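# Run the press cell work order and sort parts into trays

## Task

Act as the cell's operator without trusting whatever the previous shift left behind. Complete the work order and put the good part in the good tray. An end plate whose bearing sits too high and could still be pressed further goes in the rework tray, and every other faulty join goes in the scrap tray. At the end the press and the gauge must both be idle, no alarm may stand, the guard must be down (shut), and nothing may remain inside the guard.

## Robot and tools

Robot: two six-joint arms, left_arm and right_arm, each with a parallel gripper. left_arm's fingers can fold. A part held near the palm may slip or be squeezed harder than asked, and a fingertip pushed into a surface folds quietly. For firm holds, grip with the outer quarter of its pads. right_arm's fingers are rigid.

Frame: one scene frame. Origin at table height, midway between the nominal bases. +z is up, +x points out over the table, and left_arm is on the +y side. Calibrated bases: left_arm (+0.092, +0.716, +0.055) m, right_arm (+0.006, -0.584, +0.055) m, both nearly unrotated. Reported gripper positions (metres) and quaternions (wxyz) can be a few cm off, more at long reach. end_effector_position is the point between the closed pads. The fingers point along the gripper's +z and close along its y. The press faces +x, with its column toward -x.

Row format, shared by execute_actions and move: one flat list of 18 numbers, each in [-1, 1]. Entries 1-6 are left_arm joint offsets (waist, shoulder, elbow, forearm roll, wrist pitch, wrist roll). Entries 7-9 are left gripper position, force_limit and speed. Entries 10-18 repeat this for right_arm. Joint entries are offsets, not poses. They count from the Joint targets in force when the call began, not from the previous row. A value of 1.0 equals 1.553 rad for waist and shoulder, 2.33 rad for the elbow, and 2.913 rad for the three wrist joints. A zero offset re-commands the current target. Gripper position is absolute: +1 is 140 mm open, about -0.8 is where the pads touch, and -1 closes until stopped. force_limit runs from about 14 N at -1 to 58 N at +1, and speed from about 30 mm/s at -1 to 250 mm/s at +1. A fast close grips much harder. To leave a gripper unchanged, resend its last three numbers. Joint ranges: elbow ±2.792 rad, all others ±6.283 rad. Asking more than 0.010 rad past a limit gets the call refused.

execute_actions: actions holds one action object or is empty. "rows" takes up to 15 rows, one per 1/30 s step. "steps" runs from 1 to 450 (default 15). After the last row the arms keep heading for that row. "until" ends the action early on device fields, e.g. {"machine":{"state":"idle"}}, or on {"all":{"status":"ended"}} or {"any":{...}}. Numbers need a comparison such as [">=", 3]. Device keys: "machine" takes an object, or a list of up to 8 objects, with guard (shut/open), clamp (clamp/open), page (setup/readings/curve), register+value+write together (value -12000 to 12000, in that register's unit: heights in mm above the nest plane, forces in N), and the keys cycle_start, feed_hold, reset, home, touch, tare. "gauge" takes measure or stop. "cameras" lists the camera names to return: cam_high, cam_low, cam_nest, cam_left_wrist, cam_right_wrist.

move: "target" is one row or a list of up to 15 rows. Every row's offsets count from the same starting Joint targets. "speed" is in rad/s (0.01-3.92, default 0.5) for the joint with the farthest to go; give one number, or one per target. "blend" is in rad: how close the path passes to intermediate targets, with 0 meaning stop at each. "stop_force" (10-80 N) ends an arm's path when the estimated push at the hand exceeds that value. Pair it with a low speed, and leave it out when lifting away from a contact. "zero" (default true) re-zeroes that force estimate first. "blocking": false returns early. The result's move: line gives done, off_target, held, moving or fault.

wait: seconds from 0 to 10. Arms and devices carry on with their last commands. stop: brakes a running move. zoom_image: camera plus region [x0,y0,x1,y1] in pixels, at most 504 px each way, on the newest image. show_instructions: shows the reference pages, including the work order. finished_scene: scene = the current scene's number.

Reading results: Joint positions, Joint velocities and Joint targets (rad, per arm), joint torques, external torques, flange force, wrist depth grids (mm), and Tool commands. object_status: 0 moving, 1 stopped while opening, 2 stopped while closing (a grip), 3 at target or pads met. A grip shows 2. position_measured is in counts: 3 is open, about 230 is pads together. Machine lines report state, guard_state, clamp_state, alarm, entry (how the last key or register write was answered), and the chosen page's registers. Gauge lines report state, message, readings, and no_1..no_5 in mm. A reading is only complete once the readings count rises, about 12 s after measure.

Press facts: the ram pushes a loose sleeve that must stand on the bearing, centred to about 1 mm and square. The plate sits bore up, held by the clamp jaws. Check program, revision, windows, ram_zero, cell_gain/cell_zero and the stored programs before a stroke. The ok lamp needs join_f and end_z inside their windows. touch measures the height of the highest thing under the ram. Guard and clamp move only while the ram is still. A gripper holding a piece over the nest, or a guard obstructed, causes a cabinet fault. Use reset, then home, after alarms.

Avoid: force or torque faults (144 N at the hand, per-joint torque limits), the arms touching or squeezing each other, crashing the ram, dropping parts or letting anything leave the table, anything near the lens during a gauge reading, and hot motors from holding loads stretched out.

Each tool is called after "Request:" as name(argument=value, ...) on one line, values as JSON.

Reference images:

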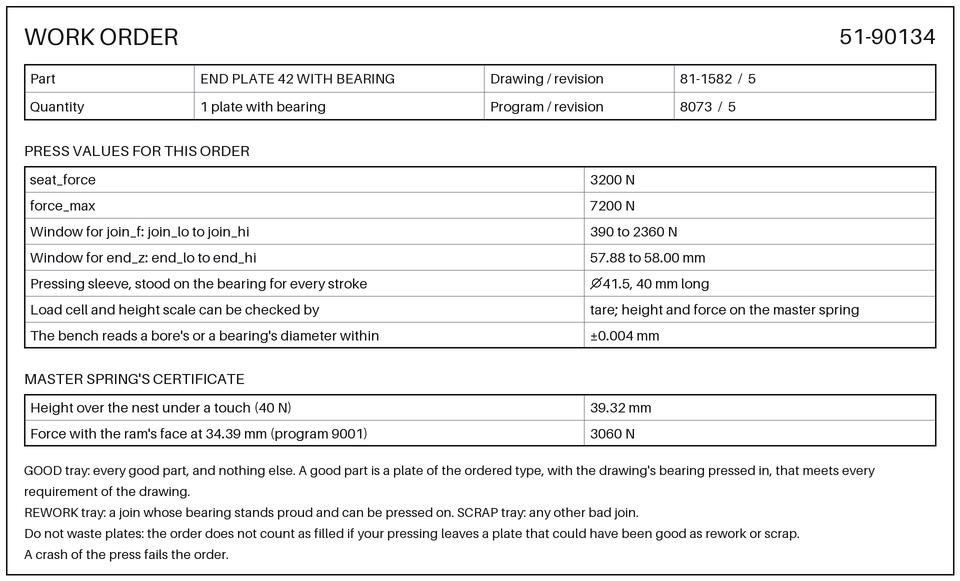

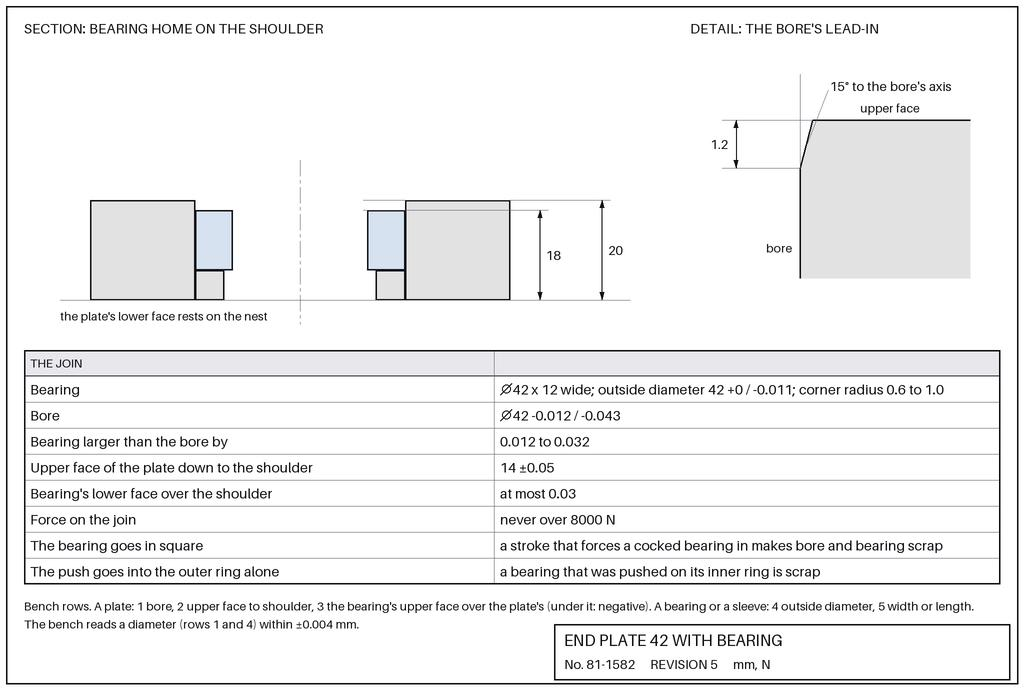

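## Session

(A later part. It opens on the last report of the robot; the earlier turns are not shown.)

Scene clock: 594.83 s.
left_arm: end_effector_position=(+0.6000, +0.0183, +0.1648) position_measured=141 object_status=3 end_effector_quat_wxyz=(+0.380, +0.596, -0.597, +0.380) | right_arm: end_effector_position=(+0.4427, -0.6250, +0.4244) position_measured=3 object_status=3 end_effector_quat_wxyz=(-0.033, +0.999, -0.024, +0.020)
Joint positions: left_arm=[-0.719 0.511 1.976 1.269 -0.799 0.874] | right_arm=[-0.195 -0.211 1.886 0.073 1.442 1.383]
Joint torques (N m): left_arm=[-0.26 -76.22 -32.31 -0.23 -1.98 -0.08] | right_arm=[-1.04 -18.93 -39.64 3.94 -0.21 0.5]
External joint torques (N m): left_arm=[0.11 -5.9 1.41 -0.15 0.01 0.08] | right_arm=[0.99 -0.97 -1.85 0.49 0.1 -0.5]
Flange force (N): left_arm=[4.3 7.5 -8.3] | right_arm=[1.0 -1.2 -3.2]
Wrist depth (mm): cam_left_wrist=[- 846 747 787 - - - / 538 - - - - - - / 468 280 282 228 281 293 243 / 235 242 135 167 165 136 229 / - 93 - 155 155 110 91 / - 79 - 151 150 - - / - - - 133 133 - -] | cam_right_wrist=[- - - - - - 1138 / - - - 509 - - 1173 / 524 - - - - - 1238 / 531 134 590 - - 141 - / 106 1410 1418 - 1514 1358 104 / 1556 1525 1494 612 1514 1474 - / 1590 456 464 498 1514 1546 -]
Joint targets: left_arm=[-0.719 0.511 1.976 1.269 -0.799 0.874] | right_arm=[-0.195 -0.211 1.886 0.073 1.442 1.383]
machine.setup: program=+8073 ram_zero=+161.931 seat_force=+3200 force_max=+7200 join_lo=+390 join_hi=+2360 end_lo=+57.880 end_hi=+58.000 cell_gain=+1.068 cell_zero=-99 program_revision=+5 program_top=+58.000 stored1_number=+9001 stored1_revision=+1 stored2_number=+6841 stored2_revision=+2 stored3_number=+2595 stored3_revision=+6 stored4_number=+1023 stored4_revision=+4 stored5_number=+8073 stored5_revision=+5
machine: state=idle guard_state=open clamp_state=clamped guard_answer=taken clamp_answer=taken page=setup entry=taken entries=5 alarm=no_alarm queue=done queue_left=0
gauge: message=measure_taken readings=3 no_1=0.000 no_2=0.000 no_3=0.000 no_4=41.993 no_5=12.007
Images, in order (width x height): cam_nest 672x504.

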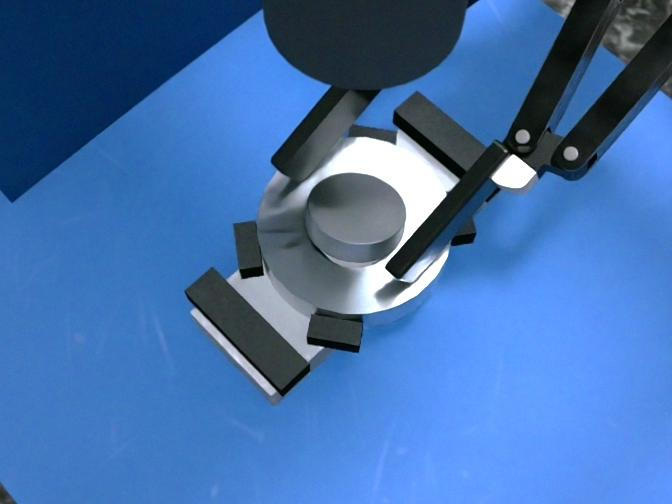

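Request:
execute_actions(actions=[{"rows":[[0,0,0,0,0,0,-1,0,-1,0,0,0,0,0,0,1,1,1]],"steps":50}])

Request:
move(target=[[0,-0.0225,-0.0043,0.0137,0.0045,-0.0203,-1,0,-1,0,0,0,0,0,0,1,1,1],[0.062,0.0354,-0.0746,0.0661,-0.0127,-0.0604,-1,0,-1,0,0,0,0,0,0,1,1,1]], speed=[0.08,0.2], blend=[0.02,0], cameras=["cam_left_wrist"])

Request:
move(target=[0,0.052,0.0074,-0.0295,-0.0054,0.0442,-1,0,-1,0,0,0,0,0,0,1,1,1], speed=0.03, stop_force=12)

Request:
execute_actions(actions=[{"rows":[[0,0,0,0,0,0,-0.3,0,-1,0,0,0,0,0,0,1,1,1]],"steps":30}], cameras=["cam_left_wrist"])

Scene clock: 615.63 s.
left_arm: end_effector_position=(+0.6000, +0.0183, +0.1648) position_measured=169 object_status=2 end_effector_quat_wxyz=(+0.380, +0.596, -0.597, +0.380) | right_arm: end_effector_position=(+0.4427, -0.6250, +0.4244) position_measured=3 object_status=3 end_effector_quat_wxyz=(-0.033, +0.999, -0.024, +0.020)
Joint positions: left_arm=[-0.719 0.511 1.976 1.269 -0.799 0.874] | right_arm=[-0.195 -0.211 1.886 0.073 1.442 1.383]
Joint torques (N m): left_arm=[10.13 -70.93 -39.22 -2.82 3.52 0.22] | right_arm=[-0.58 -18.79 -39.86 4 -0.11 0.49]
External joint torques (N m): left_arm=[-10.23 -11.16 8.36 2.44 -5.49 -0.22] | right_arm=[0.54 -1.14 -1.63 0.43 -0.01 -0.49]
Flange force (N): left_arm=[8.2 26.8 -16.8] | right_arm=[0.3 -0.3 -2.8]
Wrist depth (mm): cam_left_wrist=[817 - 806 755 656 693 772 / - 540 - - 583 580 599 / - 281 281 280 271 282 - / 235 236 236 163 148 236 229 / - - - 155 150 91 91 / - 76 - 152 151 - 76 / - 69 - 133 130 - -] | cam_right_wrist=[- - - 476 489 - 1211 / - 530 - - 527 - 1155 / - - - - 540 - 1218 / 585 575 585 - - 141 1245 / 106 1418 1410 - 1350 1375 104 / 1590 1546 1465 602 1535 1455 - / 1601 458 485 494 1504 1546 -]
Joint targets: left_arm=[-0.719 0.511 1.976 1.269 -0.799 0.874] | right_arm=[-0.195 -0.211 1.886 0.073 1.442 1.383]
machine.setup: program=+8073 ram_zero=+161.931 seat_force=+3200 force_max=+7200 join_lo=+390 join_hi=+2360 end_lo=+57.880 end_hi=+58.000 cell_gain=+1.068 cell_zero=-99 program_revision=+5 program_top=+58.000 stored1_number=+9001 stored1_revision=+1 stored2_number=+6841 stored2_revision=+2 stored3_number=+2595 stored3_revision=+6 stored4_number=+1023 stored4_revision=+4 stored5_number=+8073 stored5_revision=+5
machine: state=idle guard_state=open clamp_state=clamped guard_answer=taken clamp_answer=taken page=setup entry=taken entries=5 alarm=no_alarm queue=done queue_left=0
gauge: message=measure_taken readings=3 no_1=0.000 no_2=0.000 no_3=0.000 no_4=41.993 no_5=12.007

Scene clock: 617.53 s.
left_arm: end_effector_position=(+0.7009, +0.0229, +0.1910) position_measured=169 object_status=2 end_effector_quat_wxyz=(+0.380, +0.596, -0.596, +0.380) | right_arm: end_effector_position=(+0.4427, -0.6250, +0.4244) position_measured=3 object_status=3 end_effector_quat_wxyz=(-0.033, +0.999, -0.024, +0.020)
Joint positions: left_arm=[-0.623 0.566 1.802 1.461 -0.836 0.698] | right_arm=[-0.195 -0.211 1.886 0.073 1.442 1.383]
Joint torques (N m): left_arm=[0.69 -85.33 -35.95 -0.97 -1.89 -0.06] | right_arm=[-0.99 -18.93 -39.78 3.91 -0.22 0.47]
External joint torques (N m): left_arm=[-0.82 -5.29 1.56 -0.15 0.24 0.06] | right_arm=[0.95 -1.11 -1.88 0.54 0.09 -0.47]
Flange force (N): left_arm=[3.2 9.0 -5.9] | right_arm=[0.8 -1.2 -3.3]
Wrist depth (mm): cam_left_wrist=[- - - - 817 790 2293 / - - - 553 617 - 637 / - - - 314 327 344 313 / - - 271 163 148 241 271 / - - - 221 221 91 93 / - 76 - 204 204 - 76 / - 69 - 182 183 - -] | cam_right_wrist=[- 507 - - - 466 1138 / - 532 - - - 497 1155 / - - - - - - 1225 / - 128 - 590 - 140 1273 / 106 1455 1494 - 1504 1383 104 / - 1546 1494 612 1484 1428 - / - 451 467 496 1567 1546 -]
Joint targets: left_arm=[-0.623 0.566 1.802 1.461 -0.836 0.698] | right_arm=[-0.195 -0.211 1.886 0.073 1.442 1.383]
machine.setup: program=+8073 ram_zero=+161.931 seat_force=+3200 force_max=+7200 join_lo=+390 join_hi=+2360 end_lo=+57.880 end_hi=+58.000 cell_gain=+1.068 cell_zero=-99 program_revision=+5 program_top=+58.000 stored1_number=+9001 stored1_revision=+1 stored2_number=+6841 stored2_revision=+2 stored3_number=+2595 stored3_revision=+6 stored4_number=+1023 stored4_revision=+4 stored5_number=+8073 stored5_revision=+5
machine: state=idle guard_state=open clamp_state=clamped guard_answer=taken clamp_answer=taken page=setup entry=taken entries=5 alarm=no_alarm queue=done queue_left=0
gauge: message=measure_taken readings=3 no_1=0.000 no_2=0.000 no_3=0.000 no_4=41.993 no_5=12.007
move: done
Images, in order (width x height): cam_left_wrist 672x504.

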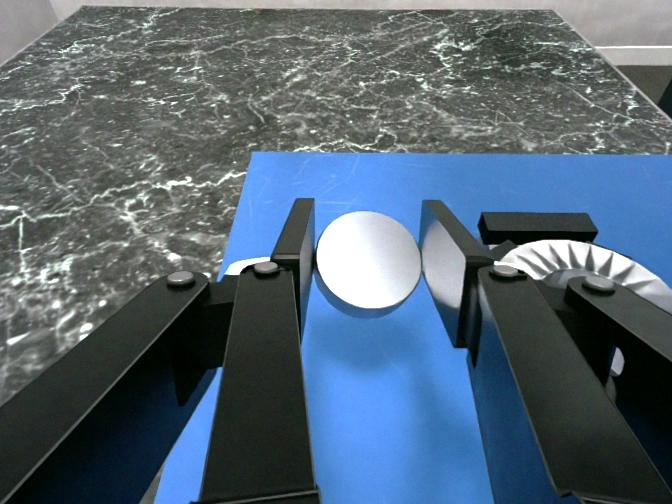

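Scene clock: 622.53 s.
left_arm: end_effector_position=(+0.7008, +0.0228, +0.1262) position_measured=169 object_status=2 end_effector_quat_wxyz=(+0.380, +0.596, -0.596, +0.380) | right_arm: end_effector_position=(+0.4427, -0.6250, +0.4244) position_measured=3 object_status=3 end_effector_quat_wxyz=(-0.033, +0.999, -0.024, +0.020)
Joint positions: left_arm=[-0.623 0.647 1.819 1.375 -0.852 0.827] | right_arm=[-0.195 -0.211 1.886 0.073 1.442 1.383]
Joint torques (N m): left_arm=[-2.02 -80.1 -26.61 1.56 -0.45 0.04] | right_arm=[-1.19 -19.24 -39.73 3.96 -0.19 0.46]
External joint torques (N m): left_arm=[1.9 -14.44 -4.75 -2.33 -1.44 -0.04] | right_arm=[1.16 -0.77 -1.84 0.48 0.07 -0.46]
Flange force (N): left_arm=[12.8 5.6 -11.2] | right_arm=[1.5 -1.7 -3.1]
Wrist depth (mm): cam_left_wrist=[621 - 626 663 626 - - / 477 - 259 271 271 248 203 / 399 398 217 218 218 178 164 / - 188 182 159 147 151 132 / - - - 152 152 91 91 / - 76 - 140 137 - 76 / - 69 - 125 120 - -] | cam_right_wrist=[- - 521 496 - - 1126 / - - 522 515 - - 1167 / - - - 549 535 525 1218 / 521 128 - - 585 150 1288 / 106 1446 1437 - 1410 1358 104 / 1514 1590 1567 593 1484 1437 - / 469 452 467 501 1556 1514 -]
Joint targets: left_arm=[-0.623 0.647 1.819 1.375 -0.852 0.827] | right_arm=[-0.195 -0.211 1.886 0.073 1.442 1.383]
machine.setup: program=+8073 ram_zero=+161.931 seat_force=+3200 force_max=+7200 join_lo=+390 join_hi=+2360 end_lo=+57.880 end_hi=+58.000 cell_gain=+1.068 cell_zero=-99 program_revision=+5 program_top=+58.000 stored1_number=+9001 stored1_revision=+1 stored2_number=+6841 stored2_revision=+2 stored3_number=+2595 stored3_revision=+6 stored4_number=+1023 stored4_revision=+4 stored5_number=+8073 stored5_revision=+5
machine: state=idle guard_state=open clamp_state=clamped guard_answer=taken clamp_answer=taken page=setup entry=taken entries=5 alarm=no_alarm queue=done queue_left=0
gauge: message=measure_taken readings=3 no_1=0.000 no_2=0.000 no_3=0.000 no_4=41.993 no_5=12.007
move: done

Scene clock: 623.73 s.
left_arm: end_effector_position=(+0.7008, +0.0228, +0.1262) position_measured=167 object_status=3 end_effector_quat_wxyz=(+0.380, +0.597, -0.596, +0.380) | right_arm: end_effector_position=(+0.4427, -0.6250, +0.4244) position_measured=3 object_status=3 end_effector_quat_wxyz=(-0.033, +0.999, -0.024, +0.020)
Joint positions: left_arm=[-0.623 0.647 1.819 1.375 -0.852 0.827] | right_arm=[-0.195 -0.211 1.886 0.073 1.442 1.383]
Joint torques (N m): left_arm=[0.85 -86.38 -31.89 -0.29 -1.45 -0.05] | right_arm=[-0.92 -18.84 -39.89 3.96 -0.21 0.56]
External joint torques (N m): left_arm=[-0.99 -8.19 0.26 -0.49 -0.45 0.05] | right_arm=[0.87 -1.15 -1.64 0.47 0.09 -0.56]
Flange force (N): left_arm=[7.1 9.1 -7.7] | right_arm=[0.4 -0.8 -3.0]
Wrist depth (mm): cam_left_wrist=[658 576 625 660 635 620 - / 459 477 284 294 - 272 202 / - - 216 217 217 178 163 / - 187 182 159 148 151 132 / - - - 152 151 91 91 / - 76 - 140 137 - 76 / - 69 - 125 119 - -] | cam_right_wrist=[- - 506 - 482 527 1121 / 537 - - 513 - - 1167 / - - - 545 - - 1218 / - 137 - 572 598 142 1266 / 106 1428 1428 - 1410 - 104 / 1546 1578 1578 556 1525 1474 - / 1567 453 473 499 1567 1546 -]
Joint targets: left_arm=[-0.623 0.647 1.819 1.375 -0.852 0.827] | right_arm=[-0.195 -0.211 1.886 0.073 1.442 1.383]
machine.setup: program=+8073 ram_zero=+161.931 seat_force=+3200 force_max=+7200 join_lo=+390 join_hi=+2360 end_lo=+57.880 end_hi=+58.000 cell_gain=+1.068 cell_zero=-99 program_revision=+5 program_top=+58.000 stored1_number=+9001 stored1_revision=+1 stored2_number=+6841 stored2_revision=+2 stored3_number=+2595 stored3_revision=+6 stored4_number=+1023 stored4_revision=+4 stored5_number=+8073 stored5_revision=+5
machine: state=idle guard_state=open clamp_state=clamped guard_answer=taken clamp_answer=taken page=setup entry=taken entries=5 alarm=no_alarm queue=done queue_left=0
gauge: message=measure_taken readings=3 no_1=0.000 no_2=0.000 no_3=0.000 no_4=41.993 no_5=12.007
Images, in order (width x height): cam_left_wrist 672x504.

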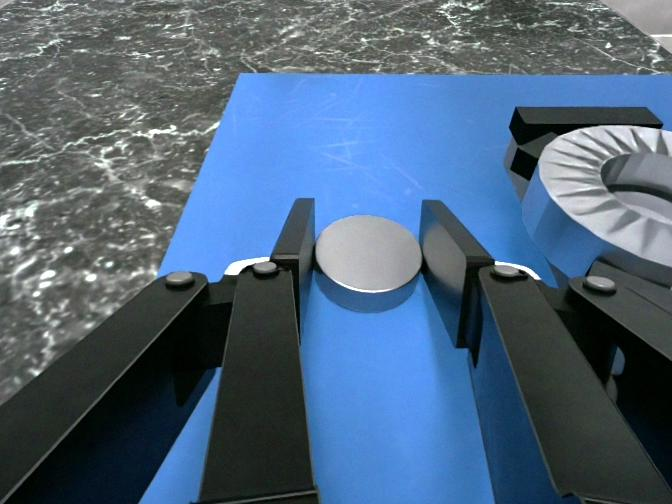

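Request:
execute_actions(actions=[{"rows":[[0,0,0,0,0,0,-1,0,-1,0,0,0,0,0,0,1,1,1]],"steps":50}])

Request:
move(target=[[0,-0.0522,-0.0073,0.0295,0.0055,-0.0443,-1,0,-1,0,0,0,0,0,0,1,1,1],[-0.0618,-0.1101,0.0635,-0.0227,0.022,-0.0038,-1,0,-1,0,0,0,0,0,0,1,1,1],[-0.0618,-0.0921,0.0661,-0.0336,0.0192,0.0117,-1,0,-1,0,0,0,0,0,0,1,1,1]], speed=[0.1,0.2,0.1], blend=[0.02,0.01,0], cameras=["cam_nest","cam_left_wrist"])

Request:
zoom_image(camera="cam_nest", region=[275, 130, 445, 300])

Scene clock: 631.63 s.
left_arm: end_effector_position=(+0.7008, +0.0227, +0.1262) position_measured=169 object_status=2 end_effector_quat_wxyz=(+0.380, +0.596, -0.596, +0.380) | right_arm: end_effector_position=(+0.4427, -0.6250, +0.4244) position_measured=3 object_status=3 end_effector_quat_wxyz=(-0.033, +0.999, -0.024, +0.020)
Joint positions: left_arm=[-0.623 0.647 1.819 1.375 -0.852 0.827] | right_arm=[-0.195 -0.211 1.886 0.073 1.442 1.383]
Joint torques (N m): left_arm=[-0.63 -86.34 -32.02 -0.29 -1.55 -0.01] | right_arm=[-1.08 -18.46 -39.66 3.93 -0.19 0.43]
External joint torques (N m): left_arm=[0.53 -8.23 0.71 -0.48 -0.34 0.01] | right_arm=[1.05 -1.65 -2 0.52 0.06 -0.43]
Flange force (N): left_arm=[6.3 8.7 -9.7] | right_arm=[0.2 -1.6 -3.6]
Wrist depth (mm): cam_left_wrist=[- - - - 679 633 667 / - - 270 272 271 248 202 / 380 379 217 218 228 178 164 / - 187 182 159 147 153 131 / - - - 152 152 91 91 / - 75 - 140 137 - 76 / - 69 - 125 119 - -] | cam_right_wrist=[- - - 478 - - 1132 / - - - - - - 1149 / - - - 520 - - 1211 / - 130 - - 1296 150 1303 / 106 148 - - 1484 151 104 / 1624 1484 - 570 1367 1410 - / 1556 448 464 495 578 1525 -]
Joint targets: left_arm=[-0.623 0.647 1.819 1.375 -0.852 0.827] | right_arm=[-0.195 -0.211 1.886 0.073 1.442 1.383]
machine.setup: program=+8073 ram_zero=+161.931 seat_force=+3200 force_max=+7200 join_lo=+390 join_hi=+2360 end_lo=+57.880 end_hi=+58.000 cell_gain=+1.068 cell_zero=-99 program_revision=+5 program_top=+58.000 stored1_number=+9001 stored1_revision=+1 stored2_number=+6841 stored2_revision=+2 stored3_number=+2595 stored3_revision=+6 stored4_number=+1023 stored4_revision=+4 stored5_number=+8073 stored5_revision=+5
machine: state=idle guard_state=open clamp_state=clamped guard_answer=taken clamp_answer=taken page=setup entry=taken entries=5 alarm=no_alarm queue=done queue_left=0
gauge: message=measure_taken readings=3 no_1=0.000 no_2=0.000 no_3=0.000 no_4=41.993 no_5=12.007

Scene clock: 634.53 s.
left_arm: end_effector_position=(+0.6007, +0.0182, +0.1704) position_measured=169 object_status=2 end_effector_quat_wxyz=(+0.380, +0.597, -0.596, +0.380) | right_arm: end_effector_position=(+0.4427, -0.6250, +0.4244) position_measured=3 object_status=3 end_effector_quat_wxyz=(-0.033, +0.999, -0.024, +0.020)
Joint positions: left_arm=[-0.719 0.503 1.973 1.278 -0.796 0.861] | right_arm=[-0.195 -0.211 1.886 0.073 1.442 1.383]
Joint torques (N m): left_arm=[0.58 -76.29 -32.83 -0.27 -2.22 -0.17] | right_arm=[-0.95 -18.84 -39.81 3.92 -0.17 0.5]
External joint torques (N m): left_arm=[-0.67 -5.53 1.65 -0.14 0.27 0.17] | right_arm=[0.91 -1.14 -1.7 0.52 0.05 -0.51]
Flange force (N): left_arm=[4.0 8.6 -7.1] | right_arm=[0.5 -1.1 -3.0]
Wrist depth (mm): cam_left_wrist=[716 679 687 769 - - - / 617 - 617 - - - - / 440 281 290 292 291 281 206 / 243 253 252 159 147 253 231 / - - - 157 157 91 91 / - 76 - 156 153 - 76 / - 69 - 139 138 - -] | cam_right_wrist=[- - - - 493 490 1099 / - - - - 509 - 1186 / - - - - 494 - 1245 / - 127 - 563 - 140 1281 / 106 1428 1401 - 1358 1392 104 / 1514 1546 1636 565 1504 1484 - / 1624 453 472 495 1546 1535 -]
Joint targets: left_arm=[-0.719 0.504 1.973 1.278 -0.796 0.861] | right_arm=[-0.195 -0.211 1.886 0.073 1.442 1.383]
machine.setup: program=+8073 ram_zero=+161.931 seat_force=+3200 force_max=+7200 join_lo=+390 join_hi=+2360 end_lo=+57.880 end_hi=+58.000 cell_gain=+1.068 cell_zero=-99 program_revision=+5 program_top=+58.000 stored1_number=+9001 stored1_revision=+1 stored2_number=+6841 stored2_revision=+2 stored3_number=+2595 stored3_revision=+6 stored4_number=+1023 stored4_revision=+4 stored5_number=+8073 stored5_revision=+5
machine: state=idle guard_state=open clamp_state=clamped guard_answer=taken clamp_answer=taken page=setup entry=taken entries=5 alarm=no_alarm queue=done queue_left=0
gauge: message=measure_taken readings=3 no_1=0.000 no_2=0.000 no_3=0.000 no_4=41.993 no_5=12.007
move: done
Images, in order (width x height): cam_nest 672x504, cam_left_wrist 672x504.

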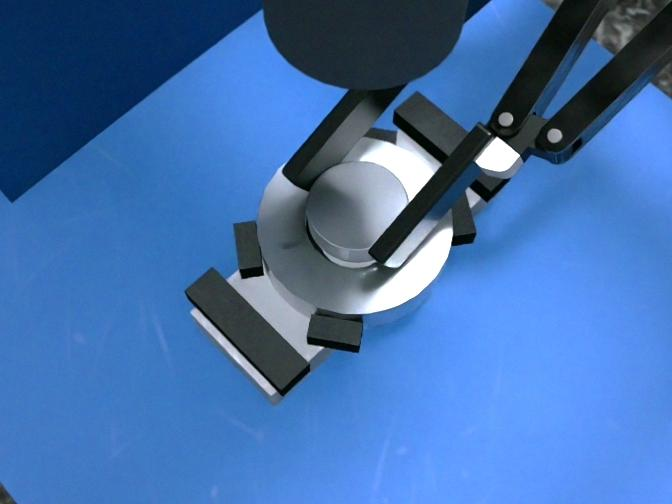

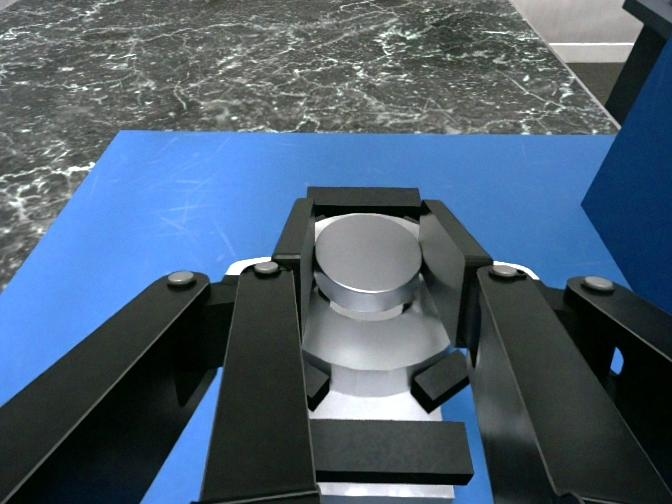

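Scaled by 2.965 from the camera's 672x504 image, which has a finer 960x720 frame.

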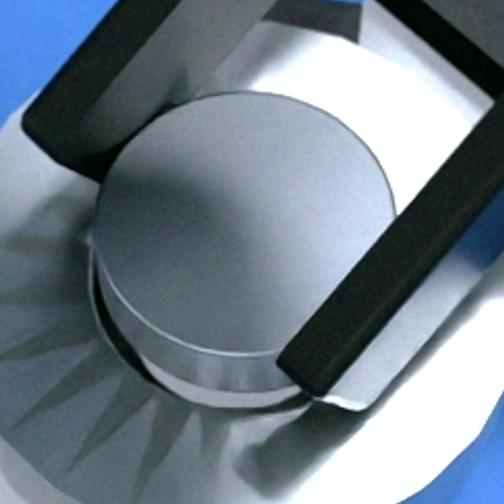

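Request:
move(target=[-0.00106,-0.00013,0.00015,-0.00014,0.0002,-0.00014,-1,0,-1,0,0,0,0,0,0,1,1,1], speed=0.05, cameras=["cam_nest"])

Request:
zoom_image(camera="cam_nest", region=[275, 130, 445, 300])

Scene clock: 651.30 s.
left_arm: end_effector_position=(+0.5996, +0.0175, +0.1703) position_measured=169 object_status=2 end_effector_quat_wxyz=(+0.380, +0.596, -0.597, +0.379) | right_arm: end_effector_position=(+0.4427, -0.6250, +0.4244) position_measured=3 object_status=3 end_effector_quat_wxyz=(-0.033, +0.999, -0.024, +0.020)
Joint positions: left_arm=[-0.72 0.503 1.973 1.277 -0.796 0.86] | right_arm=[-0.195 -0.211 1.886 0.073 1.442 1.383]
Joint torques (N m): left_arm=[-0.02 -76.42 -33.18 -0.34 -2.22 -0.07] | right_arm=[-1.17 -18.91 -39.55 3.91 -0.25 0.47]
External joint torques (N m): left_arm=[-0.11 -5.21 1.82 -0.08 0.27 0.07] | right_arm=[1.11 -1.09 -2.11 0.54 0.12 -0.48]
Flange force (N): left_arm=[3.6 7.8 -7.6] | right_arm=[1.3 -1.6 -3.7]
Wrist depth (mm): cam_left_wrist=[- - - - 850 - - / 527 - 575 568 - 592 - / 454 290 290 290 290 279 221 / 242 251 251 159 147 252 231 / - - - 157 157 91 91 / - 75 - 154 153 - 76 / - 69 - 137 136 - -] | cam_right_wrist=[- - - - - - 1121 / - - 516 - - - 1161 / - - - 540 519 - 1231 / - 127 - - 556 141 1252 / 106 1455 1401 1014 1410 1392 104 / 1546 - 598 563 1494 1446 - / 1590 453 466 494 558 1636 -]
Joint targets: left_arm=[-0.720 0.503 1.973 1.277 -0.796 0.860] | right_arm=[-0.195 -0.211 1.886 0.073 1.442 1.383]
machine.setup: program=+8073 ram_zero=+161.931 seat_force=+3200 force_max=+7200 join_lo=+390 join_hi=+2360 end_lo=+57.880 end_hi=+58.000 cell_gain=+1.068 cell_zero=-99 program_revision=+5 program_top=+58.000 stored1_number=+9001 stored1_revision=+1 stored2_number=+6841 stored2_revision=+2 stored3_number=+2595 stored3_revision=+6 stored4_number=+1023 stored4_revision=+4 stored5_number=+8073 stored5_revision=+5
machine: state=idle guard_state=open clamp_state=clamped guard_answer=taken clamp_answer=taken page=setup entry=taken entries=5 alarm=no_alarm queue=done queue_left=0
gauge: message=measure_taken readings=3 no_1=0.000 no_2=0.000 no_3=0.000 no_4=41.993 no_5=12.007
move: done
Images, in order (width x height): cam_nest 672x504.

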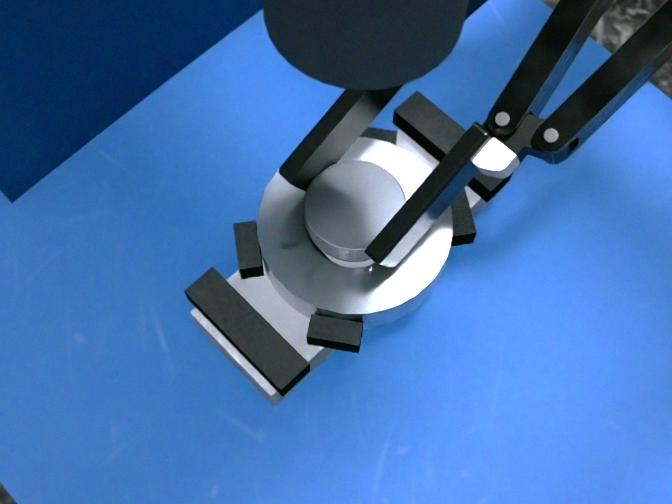

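Scaled by 2.965 from the camera's 672x504 image, which has a finer 960x720 frame.

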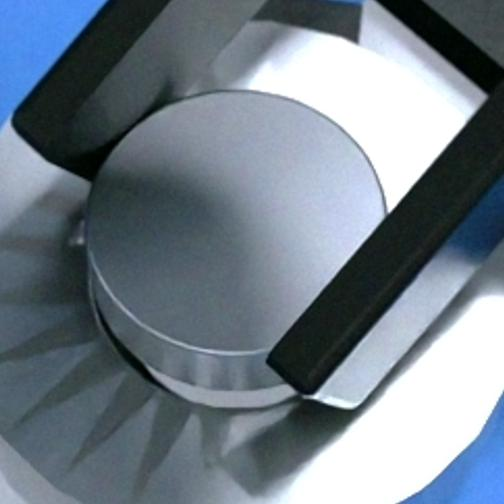

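Request:
move(target=[0,0.0085,0.0018,-0.0052,-0.0022,0.008,-1,0,-1,0,0,0,0,0,0,1,1,1], speed=0.01, stop_force=10, cameras=["cam_nest"])

Request:
zoom_image(camera="cam_nest", region=[275, 130, 445, 300])

Scene clock: 656.37 s.
left_arm: end_effector_position=(+0.5991, +0.0176, +0.1643) position_measured=169 object_status=2 end_effector_quat_wxyz=(+0.380, +0.596, -0.597, +0.379) | right_arm: end_effector_position=(+0.4427, -0.6250, +0.4244) position_measured=3 object_status=3 end_effector_quat_wxyz=(-0.033, +0.999, -0.024, +0.020)
Joint positions: left_arm=[-0.72 0.512 1.976 1.268 -0.8 0.875] | right_arm=[-0.195 -0.211 1.886 0.073 1.442 1.383]
Joint torques (N m): left_arm=[-12.92 -66.72 -26.07 2.52 -2.74 -0.04] | right_arm=[-0.92 -18.39 -39.85 4 -0.22 0.5]
External joint torques (N m): left_arm=[12.8 -15.48 -4.93 -2.9 0.77 0.04] | right_arm=[0.87 -1.51 -1.63 0.43 0.1 -0.5]
Flange force (N): left_arm=[10.0 -2.6 -23.1] | right_arm=[-0.2 -1.1 -3.0]
Wrist depth (mm): cam_left_wrist=[- - - 755 727 - 2315 / - 553 - 580 552 - 220 / 286 280 280 281 262 280 - / - 235 236 159 147 236 238 / - - - 151 151 91 91 / - 75 - 152 150 - 76 / - 69 - 133 130 - -] | cam_right_wrist=[- 498 496 488 481 480 1093 / - - 524 531 512 514 1167 / 578 - 525 - 522 525 1225 / 584 136 - - 585 150 1259 / 106 1494 1455 - 1392 1375 104 / 106 1525 1484 588 1446 1455 - / 1624 443 469 501 1437 1546 -]
Joint targets: left_arm=[-0.720 0.512 1.976 1.268 -0.800 0.875] | right_arm=[-0.195 -0.211 1.886 0.073 1.442 1.383]
machine.setup: program=+8073 ram_zero=+161.931 seat_force=+3200 force_max=+7200 join_lo=+390 join_hi=+2360 end_lo=+57.880 end_hi=+58.000 cell_gain=+1.068 cell_zero=-99 program_revision=+5 program_top=+58.000 stored1_number=+9001 stored1_revision=+1 stored2_number=+6841 stored2_revision=+2 stored3_number=+2595 stored3_revision=+6 stored4_number=+1023 stored4_revision=+4 stored5_number=+8073 stored5_revision=+5
machine: state=idle guard_state=open clamp_state=clamped guard_answer=taken clamp_answer=taken page=setup entry=taken entries=5 alarm=no_alarm queue=done queue_left=0
gauge: message=measure_taken readings=3 no_1=0.000 no_2=0.000 no_3=0.000 no_4=41.993 no_5=12.007
move: contact (left_arm)
Images, in order (width x height): cam_nest 672x504.

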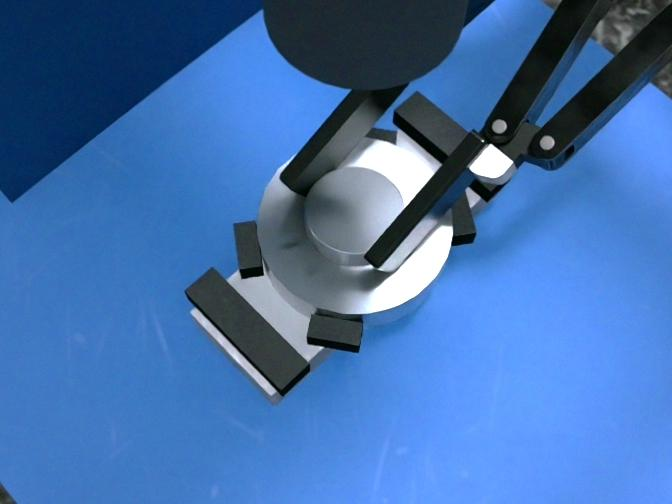

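Scaled by 2.965 from the camera's 672x504 image, which has a finer 960x720 frame.

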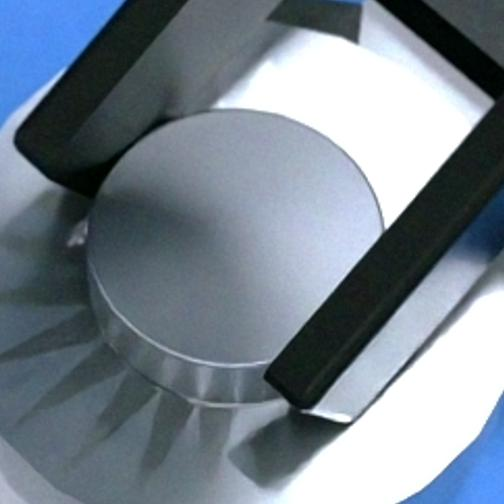

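Request:
execute_actions(actions=[{"rows":[[0,0,0,0,0,0,-0.1,0,-1,0,0,0,0,0,0,1,1,1]],"steps":40}], cameras=["cam_nest","cam_left_wrist"])

Request:
zoom_image(camera="cam_nest", region=[275, 130, 445, 300])

Scene clock: 661.93 s.
left_arm: end_effector_position=(+0.5991, +0.0176, +0.1642) position_measured=141 object_status=3 end_effector_quat_wxyz=(+0.380, +0.596, -0.597, +0.379) | right_arm: end_effector_position=(+0.4427, -0.6250, +0.4244) position_measured=3 object_status=3 end_effector_quat_wxyz=(-0.033, +0.999, -0.024, +0.020)
Joint positions: left_arm=[-0.72 0.512 1.976 1.268 -0.8 0.875] | right_arm=[-0.195 -0.211 1.886 0.073 1.442 1.383]
Joint torques (N m): left_arm=[0.16 -76.6 -32.32 -0.25 -2.01 -0.12] | right_arm=[-1.11 -19.03 -39.65 3.95 -0.16 0.46]
External joint torques (N m): left_arm=[-0.23 -5.35 1.59 -0.13 0.05 0.12] | right_arm=[1.07 -0.9 -1.79 0.48 0.04 -0.47]
Flange force (N): left_arm=[3.7 7.7 -7.4] | right_arm=[1.2 -1.5 -3.0]
Wrist depth (mm): cam_left_wrist=[- 772 685 731 787 - - / 525 - 562 - - 540 - / 414 279 281 292 279 293 - / 235 242 135 170 163 136 231 / - 93 - 154 154 110 91 / - 79 - 153 150 - - / - - - 133 133 - -] | cam_right_wrist=[- - - - - 486 1143 / - 512 - 505 537 509 1167 / 562 - - - - 527 1231 / 588 137 - - - 141 1245 / 106 1428 1418 - 1392 1410 104 / 1556 1494 1437 560 1525 1455 - / 1612 452 466 497 1546 1578 -]
Joint targets: left_arm=[-0.720 0.512 1.976 1.268 -0.800 0.875] | right_arm=[-0.195 -0.211 1.886 0.073 1.442 1.383]
machine.setup: program=+8073 ram_zero=+161.931 seat_force=+3200 force_max=+7200 join_lo=+390 join_hi=+2360 end_lo=+57.880 end_hi=+58.000 cell_gain=+1.068 cell_zero=-99 program_revision=+5 program_top=+58.000 stored1_number=+9001 stored1_revision=+1 stored2_number=+6841 stored2_revision=+2 stored3_number=+2595 stored3_revision=+6 stored4_number=+1023 stored4_revision=+4 stored5_number=+8073 stored5_revision=+5
machine: state=idle guard_state=open clamp_state=clamped guard_answer=taken clamp_answer=taken page=setup entry=taken entries=5 alarm=no_alarm queue=done queue_left=0
gauge: message=measure_taken readings=3 no_1=0.000 no_2=0.000 no_3=0.000 no_4=41.993 no_5=12.007
Images, in order (width x height): cam_nest 672x504, cam_left_wrist 672x504.

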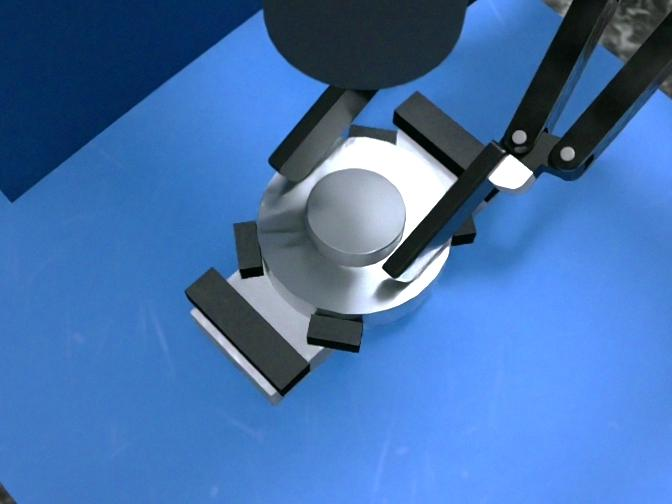

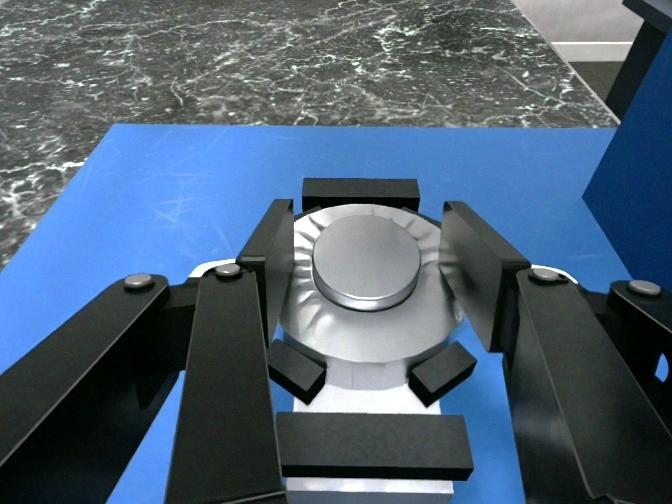

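Scaled by 2.965 from the camera's 672x504 image, which has a finer 960x720 frame.

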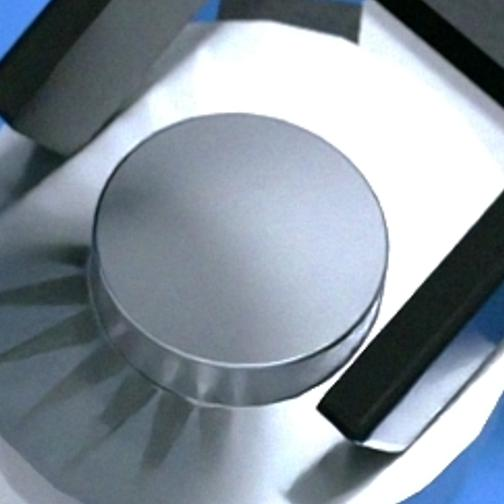

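Request:
zoom_image(camera="cam_left_wrist", region=[280, 180, 460, 380])

Scaled by 2.520 from the camera's 672x504 image, which has a finer 960x720 frame.

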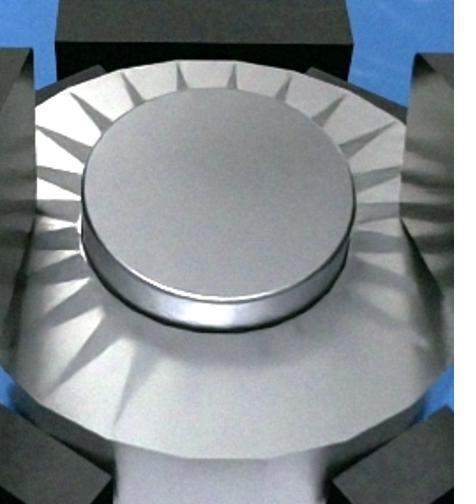

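Request:
execute_actions(actions=[{"rows":[[0,0,0,0,0,0,-1,0,-1,0,0,0,0,0,0,1,1,1]],"steps":50}], cameras=["cam_nest"])

Request:
zoom_image(camera="cam_nest", region=[275, 130, 445, 300])

Scene clock: 686.30 s.
left_arm: end_effector_position=(+0.5992, +0.0176, +0.1643) position_measured=170 object_status=2 end_effector_quat_wxyz=(+0.380, +0.596, -0.597, +0.379) | right_arm: end_effector_position=(+0.4427, -0.6250, +0.4244) position_measured=3 object_status=3 end_effector_quat_wxyz=(-0.033, +0.999, -0.024, +0.020)
Joint positions: left_arm=[-0.72 0.512 1.976 1.268 -0.8 0.875] | right_arm=[-0.195 -0.211 1.886 0.073 1.442 1.383]
Joint torques (N m): left_arm=[-16.59 -69.35 -22.61 3.74 -5.11 -0.33] | right_arm=[-1.07 -18.84 -39.61 3.93 -0.17 0.52]
External joint torques (N m): left_arm=[16.45 -12.63 -8.14 -4.12 3.14 0.33] | right_arm=[1.02 -1.07 -1.93 0.5 0.04 -0.53]
Flange force (N): left_arm=[7.8 -10.6 -17.4] | right_arm=[1.0 -1.3 -3.3]
Wrist depth (mm): cam_left_wrist=[- - - - 729 718 - / - 561 552 - - 557 580 / 428 282 281 281 281 281 - / 234 235 234 161 147 235 234 / - - - 153 150 91 91 / - 75 - 152 150 - 76 / - 69 - 130 130 - -] | cam_right_wrist=[497 - 489 537 499 - 1132 / 532 531 - - - 503 1180 / 565 547 - 543 522 - 1231 / - 148 - - - 543 1238 / 106 1455 1410 - 1446 1383 104 / 1590 1514 1578 570 1465 1383 - / 1590 451 467 496 1535 1494 -]
Joint targets: left_arm=[-0.720 0.512 1.976 1.268 -0.800 0.875] | right_arm=[-0.195 -0.211 1.886 0.073 1.442 1.383]
machine.setup: program=+8073 ram_zero=+161.931 seat_force=+3200 force_max=+7200 join_lo=+390 join_hi=+2360 end_lo=+57.880 end_hi=+58.000 cell_gain=+1.068 cell_zero=-99 program_revision=+5 program_top=+58.000 stored1_number=+9001 stored1_revision=+1 stored2_number=+6841 stored2_revision=+2 stored3_number=+2595 stored3_revision=+6 stored4_number=+1023 stored4_revision=+4 stored5_number=+8073 stored5_revision=+5
machine: state=idle guard_state=open clamp_state=clamped guard_answer=taken clamp_answer=taken page=setup entry=taken entries=5 alarm=no_alarm queue=done queue_left=0
gauge: message=measure_taken readings=3 no_1=0.000 no_2=0.000 no_3=0.000 no_4=41.993 no_5=12.007
Images, in order (width x height): cam_nest 672x504.

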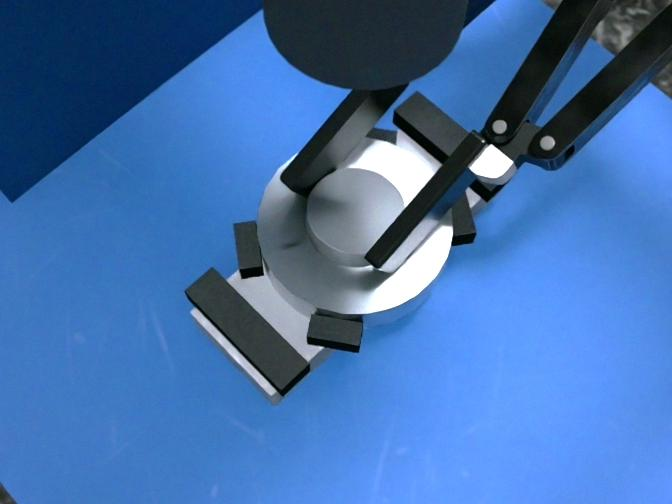

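Scaled by 2.965 from the camera's 672x504 image, which has a finer 960x720 frame.

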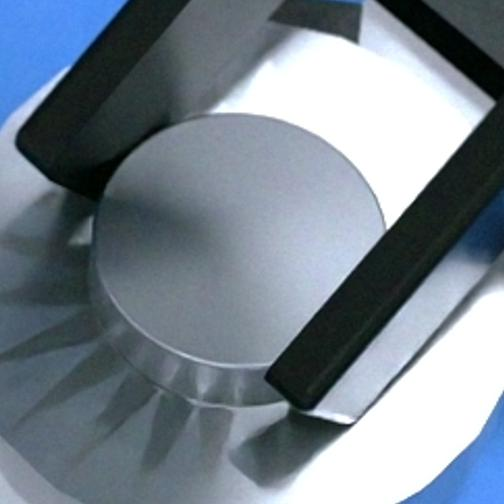

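Request:
move(target=[[0,-0.0006,-0.0001,0.0004,0.0001,-0.0006,-1,0,-1,0,0,0,0,0,0,1,1,1],[0.0007,-0.0005,-0.0002,0.0005,0,-0.0005,-1,0,-1,0,0,0,0,0,0,1,1,1]], speed=0.02, cameras=["cam_nest"])

Request:
zoom_image(camera="cam_nest", region=[275, 130, 445, 300])

Request:
move(target=[0,0.0022,0.0004,-0.0014,-0.0004,0.002,-1,0,-1,0,0,0,0,0,0,1,1,1], speed=0.01, stop_force=10, cameras=["cam_nest"])

Request:
zoom_image(camera="cam_nest", region=[275, 130, 445, 300])

Scene clock: 700.43 s.
left_arm: end_effector_position=(+0.5996, +0.0180, +0.1649) position_measured=170 object_status=2 end_effector_quat_wxyz=(+0.380, +0.596, -0.597, +0.380) | right_arm: end_effector_position=(+0.4427, -0.6250, +0.4244) position_measured=3 object_status=3 end_effector_quat_wxyz=(-0.033, +0.999, -0.024, +0.020)
Joint positions: left_arm=[-0.719 0.511 1.976 1.269 -0.8 0.873] | right_arm=[-0.195 -0.211 1.886 0.073 1.442 1.383]
Joint torques (N m): left_arm=[-1.6 -77.36 -31.97 0.04 -3.09 -0.18] | right_arm=[-1.21 -19.26 -39.73 3.95 -0.23 0.47]
External joint torques (N m): left_arm=[1.49 -4.9 0.93 -0.43 1.11 0.18] | right_arm=[1.18 -0.87 -1.96 0.5 0.11 -0.48]
Flange force (N): left_arm=[3.3 5.5 -7.1] | right_arm=[1.4 -1.7 -3.4]
Wrist depth (mm): cam_left_wrist=[769 782 774 - 782 862 - / - - - - - - - / - 280 282 226 283 281 - / 227 235 235 161 147 237 230 / - - - 153 151 91 93 / - 75 - 152 150 - 76 / - 72 - 133 130 - -] | cam_right_wrist=[- - - - - - 1138 / - - 535 499 - - 1149 / - 569 553 - - - 1225 / - 129 - - - 141 1238 / 106 127 1410 - 1418 1367 104 / 1567 1525 1546 604 1428 1737 - / 1624 457 469 500 1525 - -]
Joint targets: left_arm=[-0.719 0.511 1.976 1.269 -0.800 0.873] | right_arm=[-0.195 -0.211 1.886 0.073 1.442 1.383]
machine.setup: program=+8073 ram_zero=+161.931 seat_force=+3200 force_max=+7200 join_lo=+390 join_hi=+2360 end_lo=+57.880 end_hi=+58.000 cell_gain=+1.068 cell_zero=-99 program_revision=+5 program_top=+58.000 stored1_number=+9001 stored1_revision=+1 stored2_number=+6841 stored2_revision=+2 stored3_number=+2595 stored3_revision=+6 stored4_number=+1023 stored4_revision=+4 stored5_number=+8073 stored5_revision=+5
machine: state=idle guard_state=open clamp_state=clamped guard_answer=taken clamp_answer=taken page=setup entry=taken entries=5 alarm=no_alarm queue=done queue_left=0
gauge: message=measure_taken readings=3 no_1=0.000 no_2=0.000 no_3=0.000 no_4=41.993 no_5=12.007
move: done
Images, in order (width x height): cam_nest 672x504.

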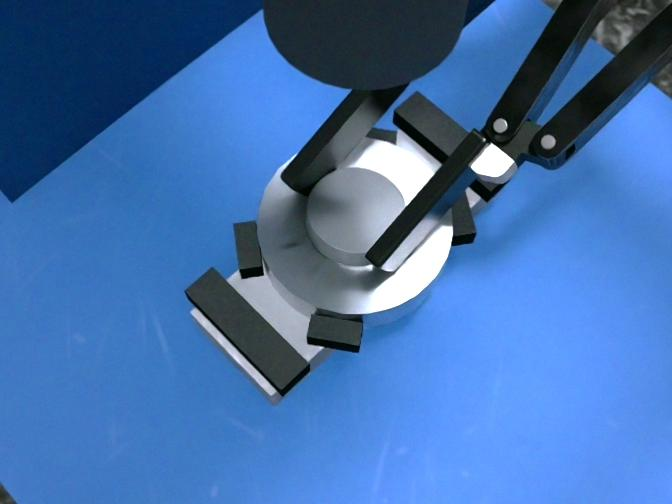

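Scaled by 2.965 from the camera's 672x504 image, which has a finer 960x720 frame.

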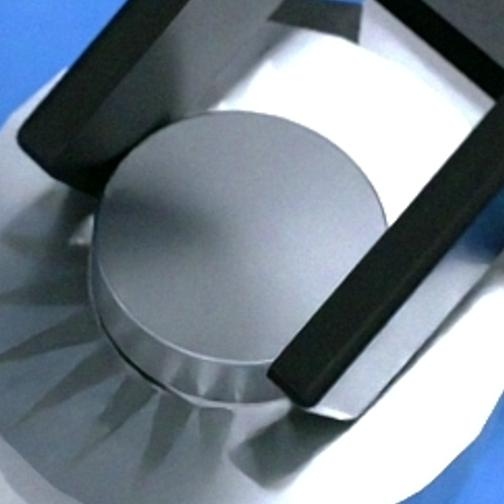

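Scene clock: 701.23 s.
left_arm: end_effector_position=(+0.5999, +0.0179, +0.1643) position_measured=170 object_status=2 end_effector_quat_wxyz=(+0.380, +0.596, -0.597, +0.380) | right_arm: end_effector_position=(+0.4427, -0.6250, +0.4244) position_measured=3 object_status=3 end_effector_quat_wxyz=(-0.033, +0.999, -0.024, +0.020)
Joint positions: left_arm=[-0.719 0.512 1.976 1.267 -0.8 0.876] | right_arm=[-0.195 -0.211 1.886 0.073 1.442 1.383]
Joint torques (N m): left_arm=[1.07 -69.4 -32.88 -0.46 0.82 -0.07] | right_arm=[-1.18 -18.89 -39.86 3.93 -0.17 0.48]
External joint torques (N m): left_arm=[-1.18 -12.54 2.23 0.08 -2.79 0.07] | right_arm=[1.14 -1.17 -1.75 0.51 0.05 -0.48]
Flange force (N): left_arm=[8.8 14.3 -17.4] | right_arm=[0.7 -1.6 -3.0]
Wrist depth (mm): cam_left_wrist=[747 - - 790 - 675 - / - 545 - - 569 545 312 / 286 280 280 227 279 271 - / 228 235 235 161 147 235 230 / - - - 154 151 91 91 / - 75 - 152 150 - 76 / - 72 - 130 130 - -] | cam_right_wrist=[534 - 488 - 490 - 1121 / - - 540 512 - - 1192 / - - - - - - 1218 / - 128 - - - 142 1296 / 106 147 1410 - 1383 1375 104 / 1546 1535 1556 611 1465 1465 - / 1601 456 468 499 1504 1556 -]
Joint targets: left_arm=[-0.719 0.512 1.976 1.267 -0.800 0.876] | right_arm=[-0.195 -0.211 1.886 0.073 1.442 1.383]
machine.setup: program=+8073 ram_zero=+161.931 seat_force=+3200 force_max=+7200 join_lo=+390 join_hi=+2360 end_lo=+57.880 end_hi=+58.000 cell_gain=+1.068 cell_zero=-99 program_revision=+5 program_top=+58.000 stored1_number=+9001 stored1_revision=+1 stored2_number=+6841 stored2_revision=+2 stored3_number=+2595 stored3_revision=+6 stored4_number=+1023 stored4_revision=+4 stored5_number=+8073 stored5_revision=+5
machine: state=idle guard_state=open clamp_state=clamped guard_answer=taken clamp_answer=taken page=setup entry=taken entries=5 alarm=no_alarm queue=done queue_left=0
gauge: message=measure_taken readings=3 no_1=0.000 no_2=0.000 no_3=0.000 no_4=41.993 no_5=12.007
move: contact (left_arm)
Images, in order (width x height): cam_nest 672x504.

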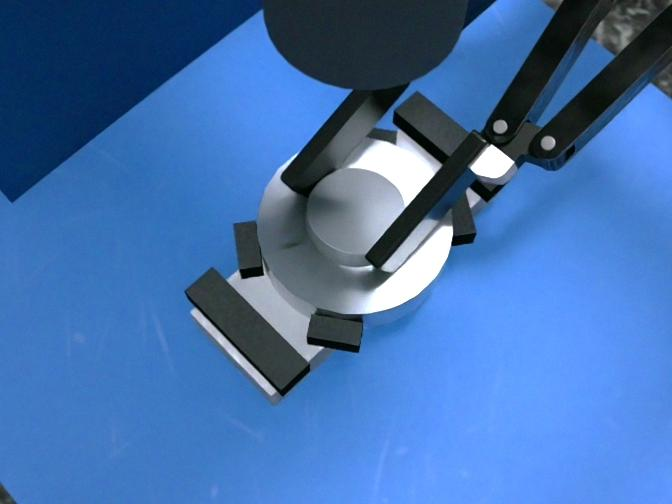

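Scaled by 2.965 from the camera's 672x504 image, which has a finer 960x720 frame.

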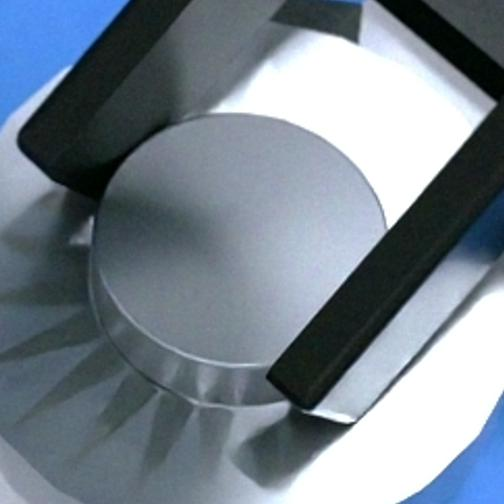

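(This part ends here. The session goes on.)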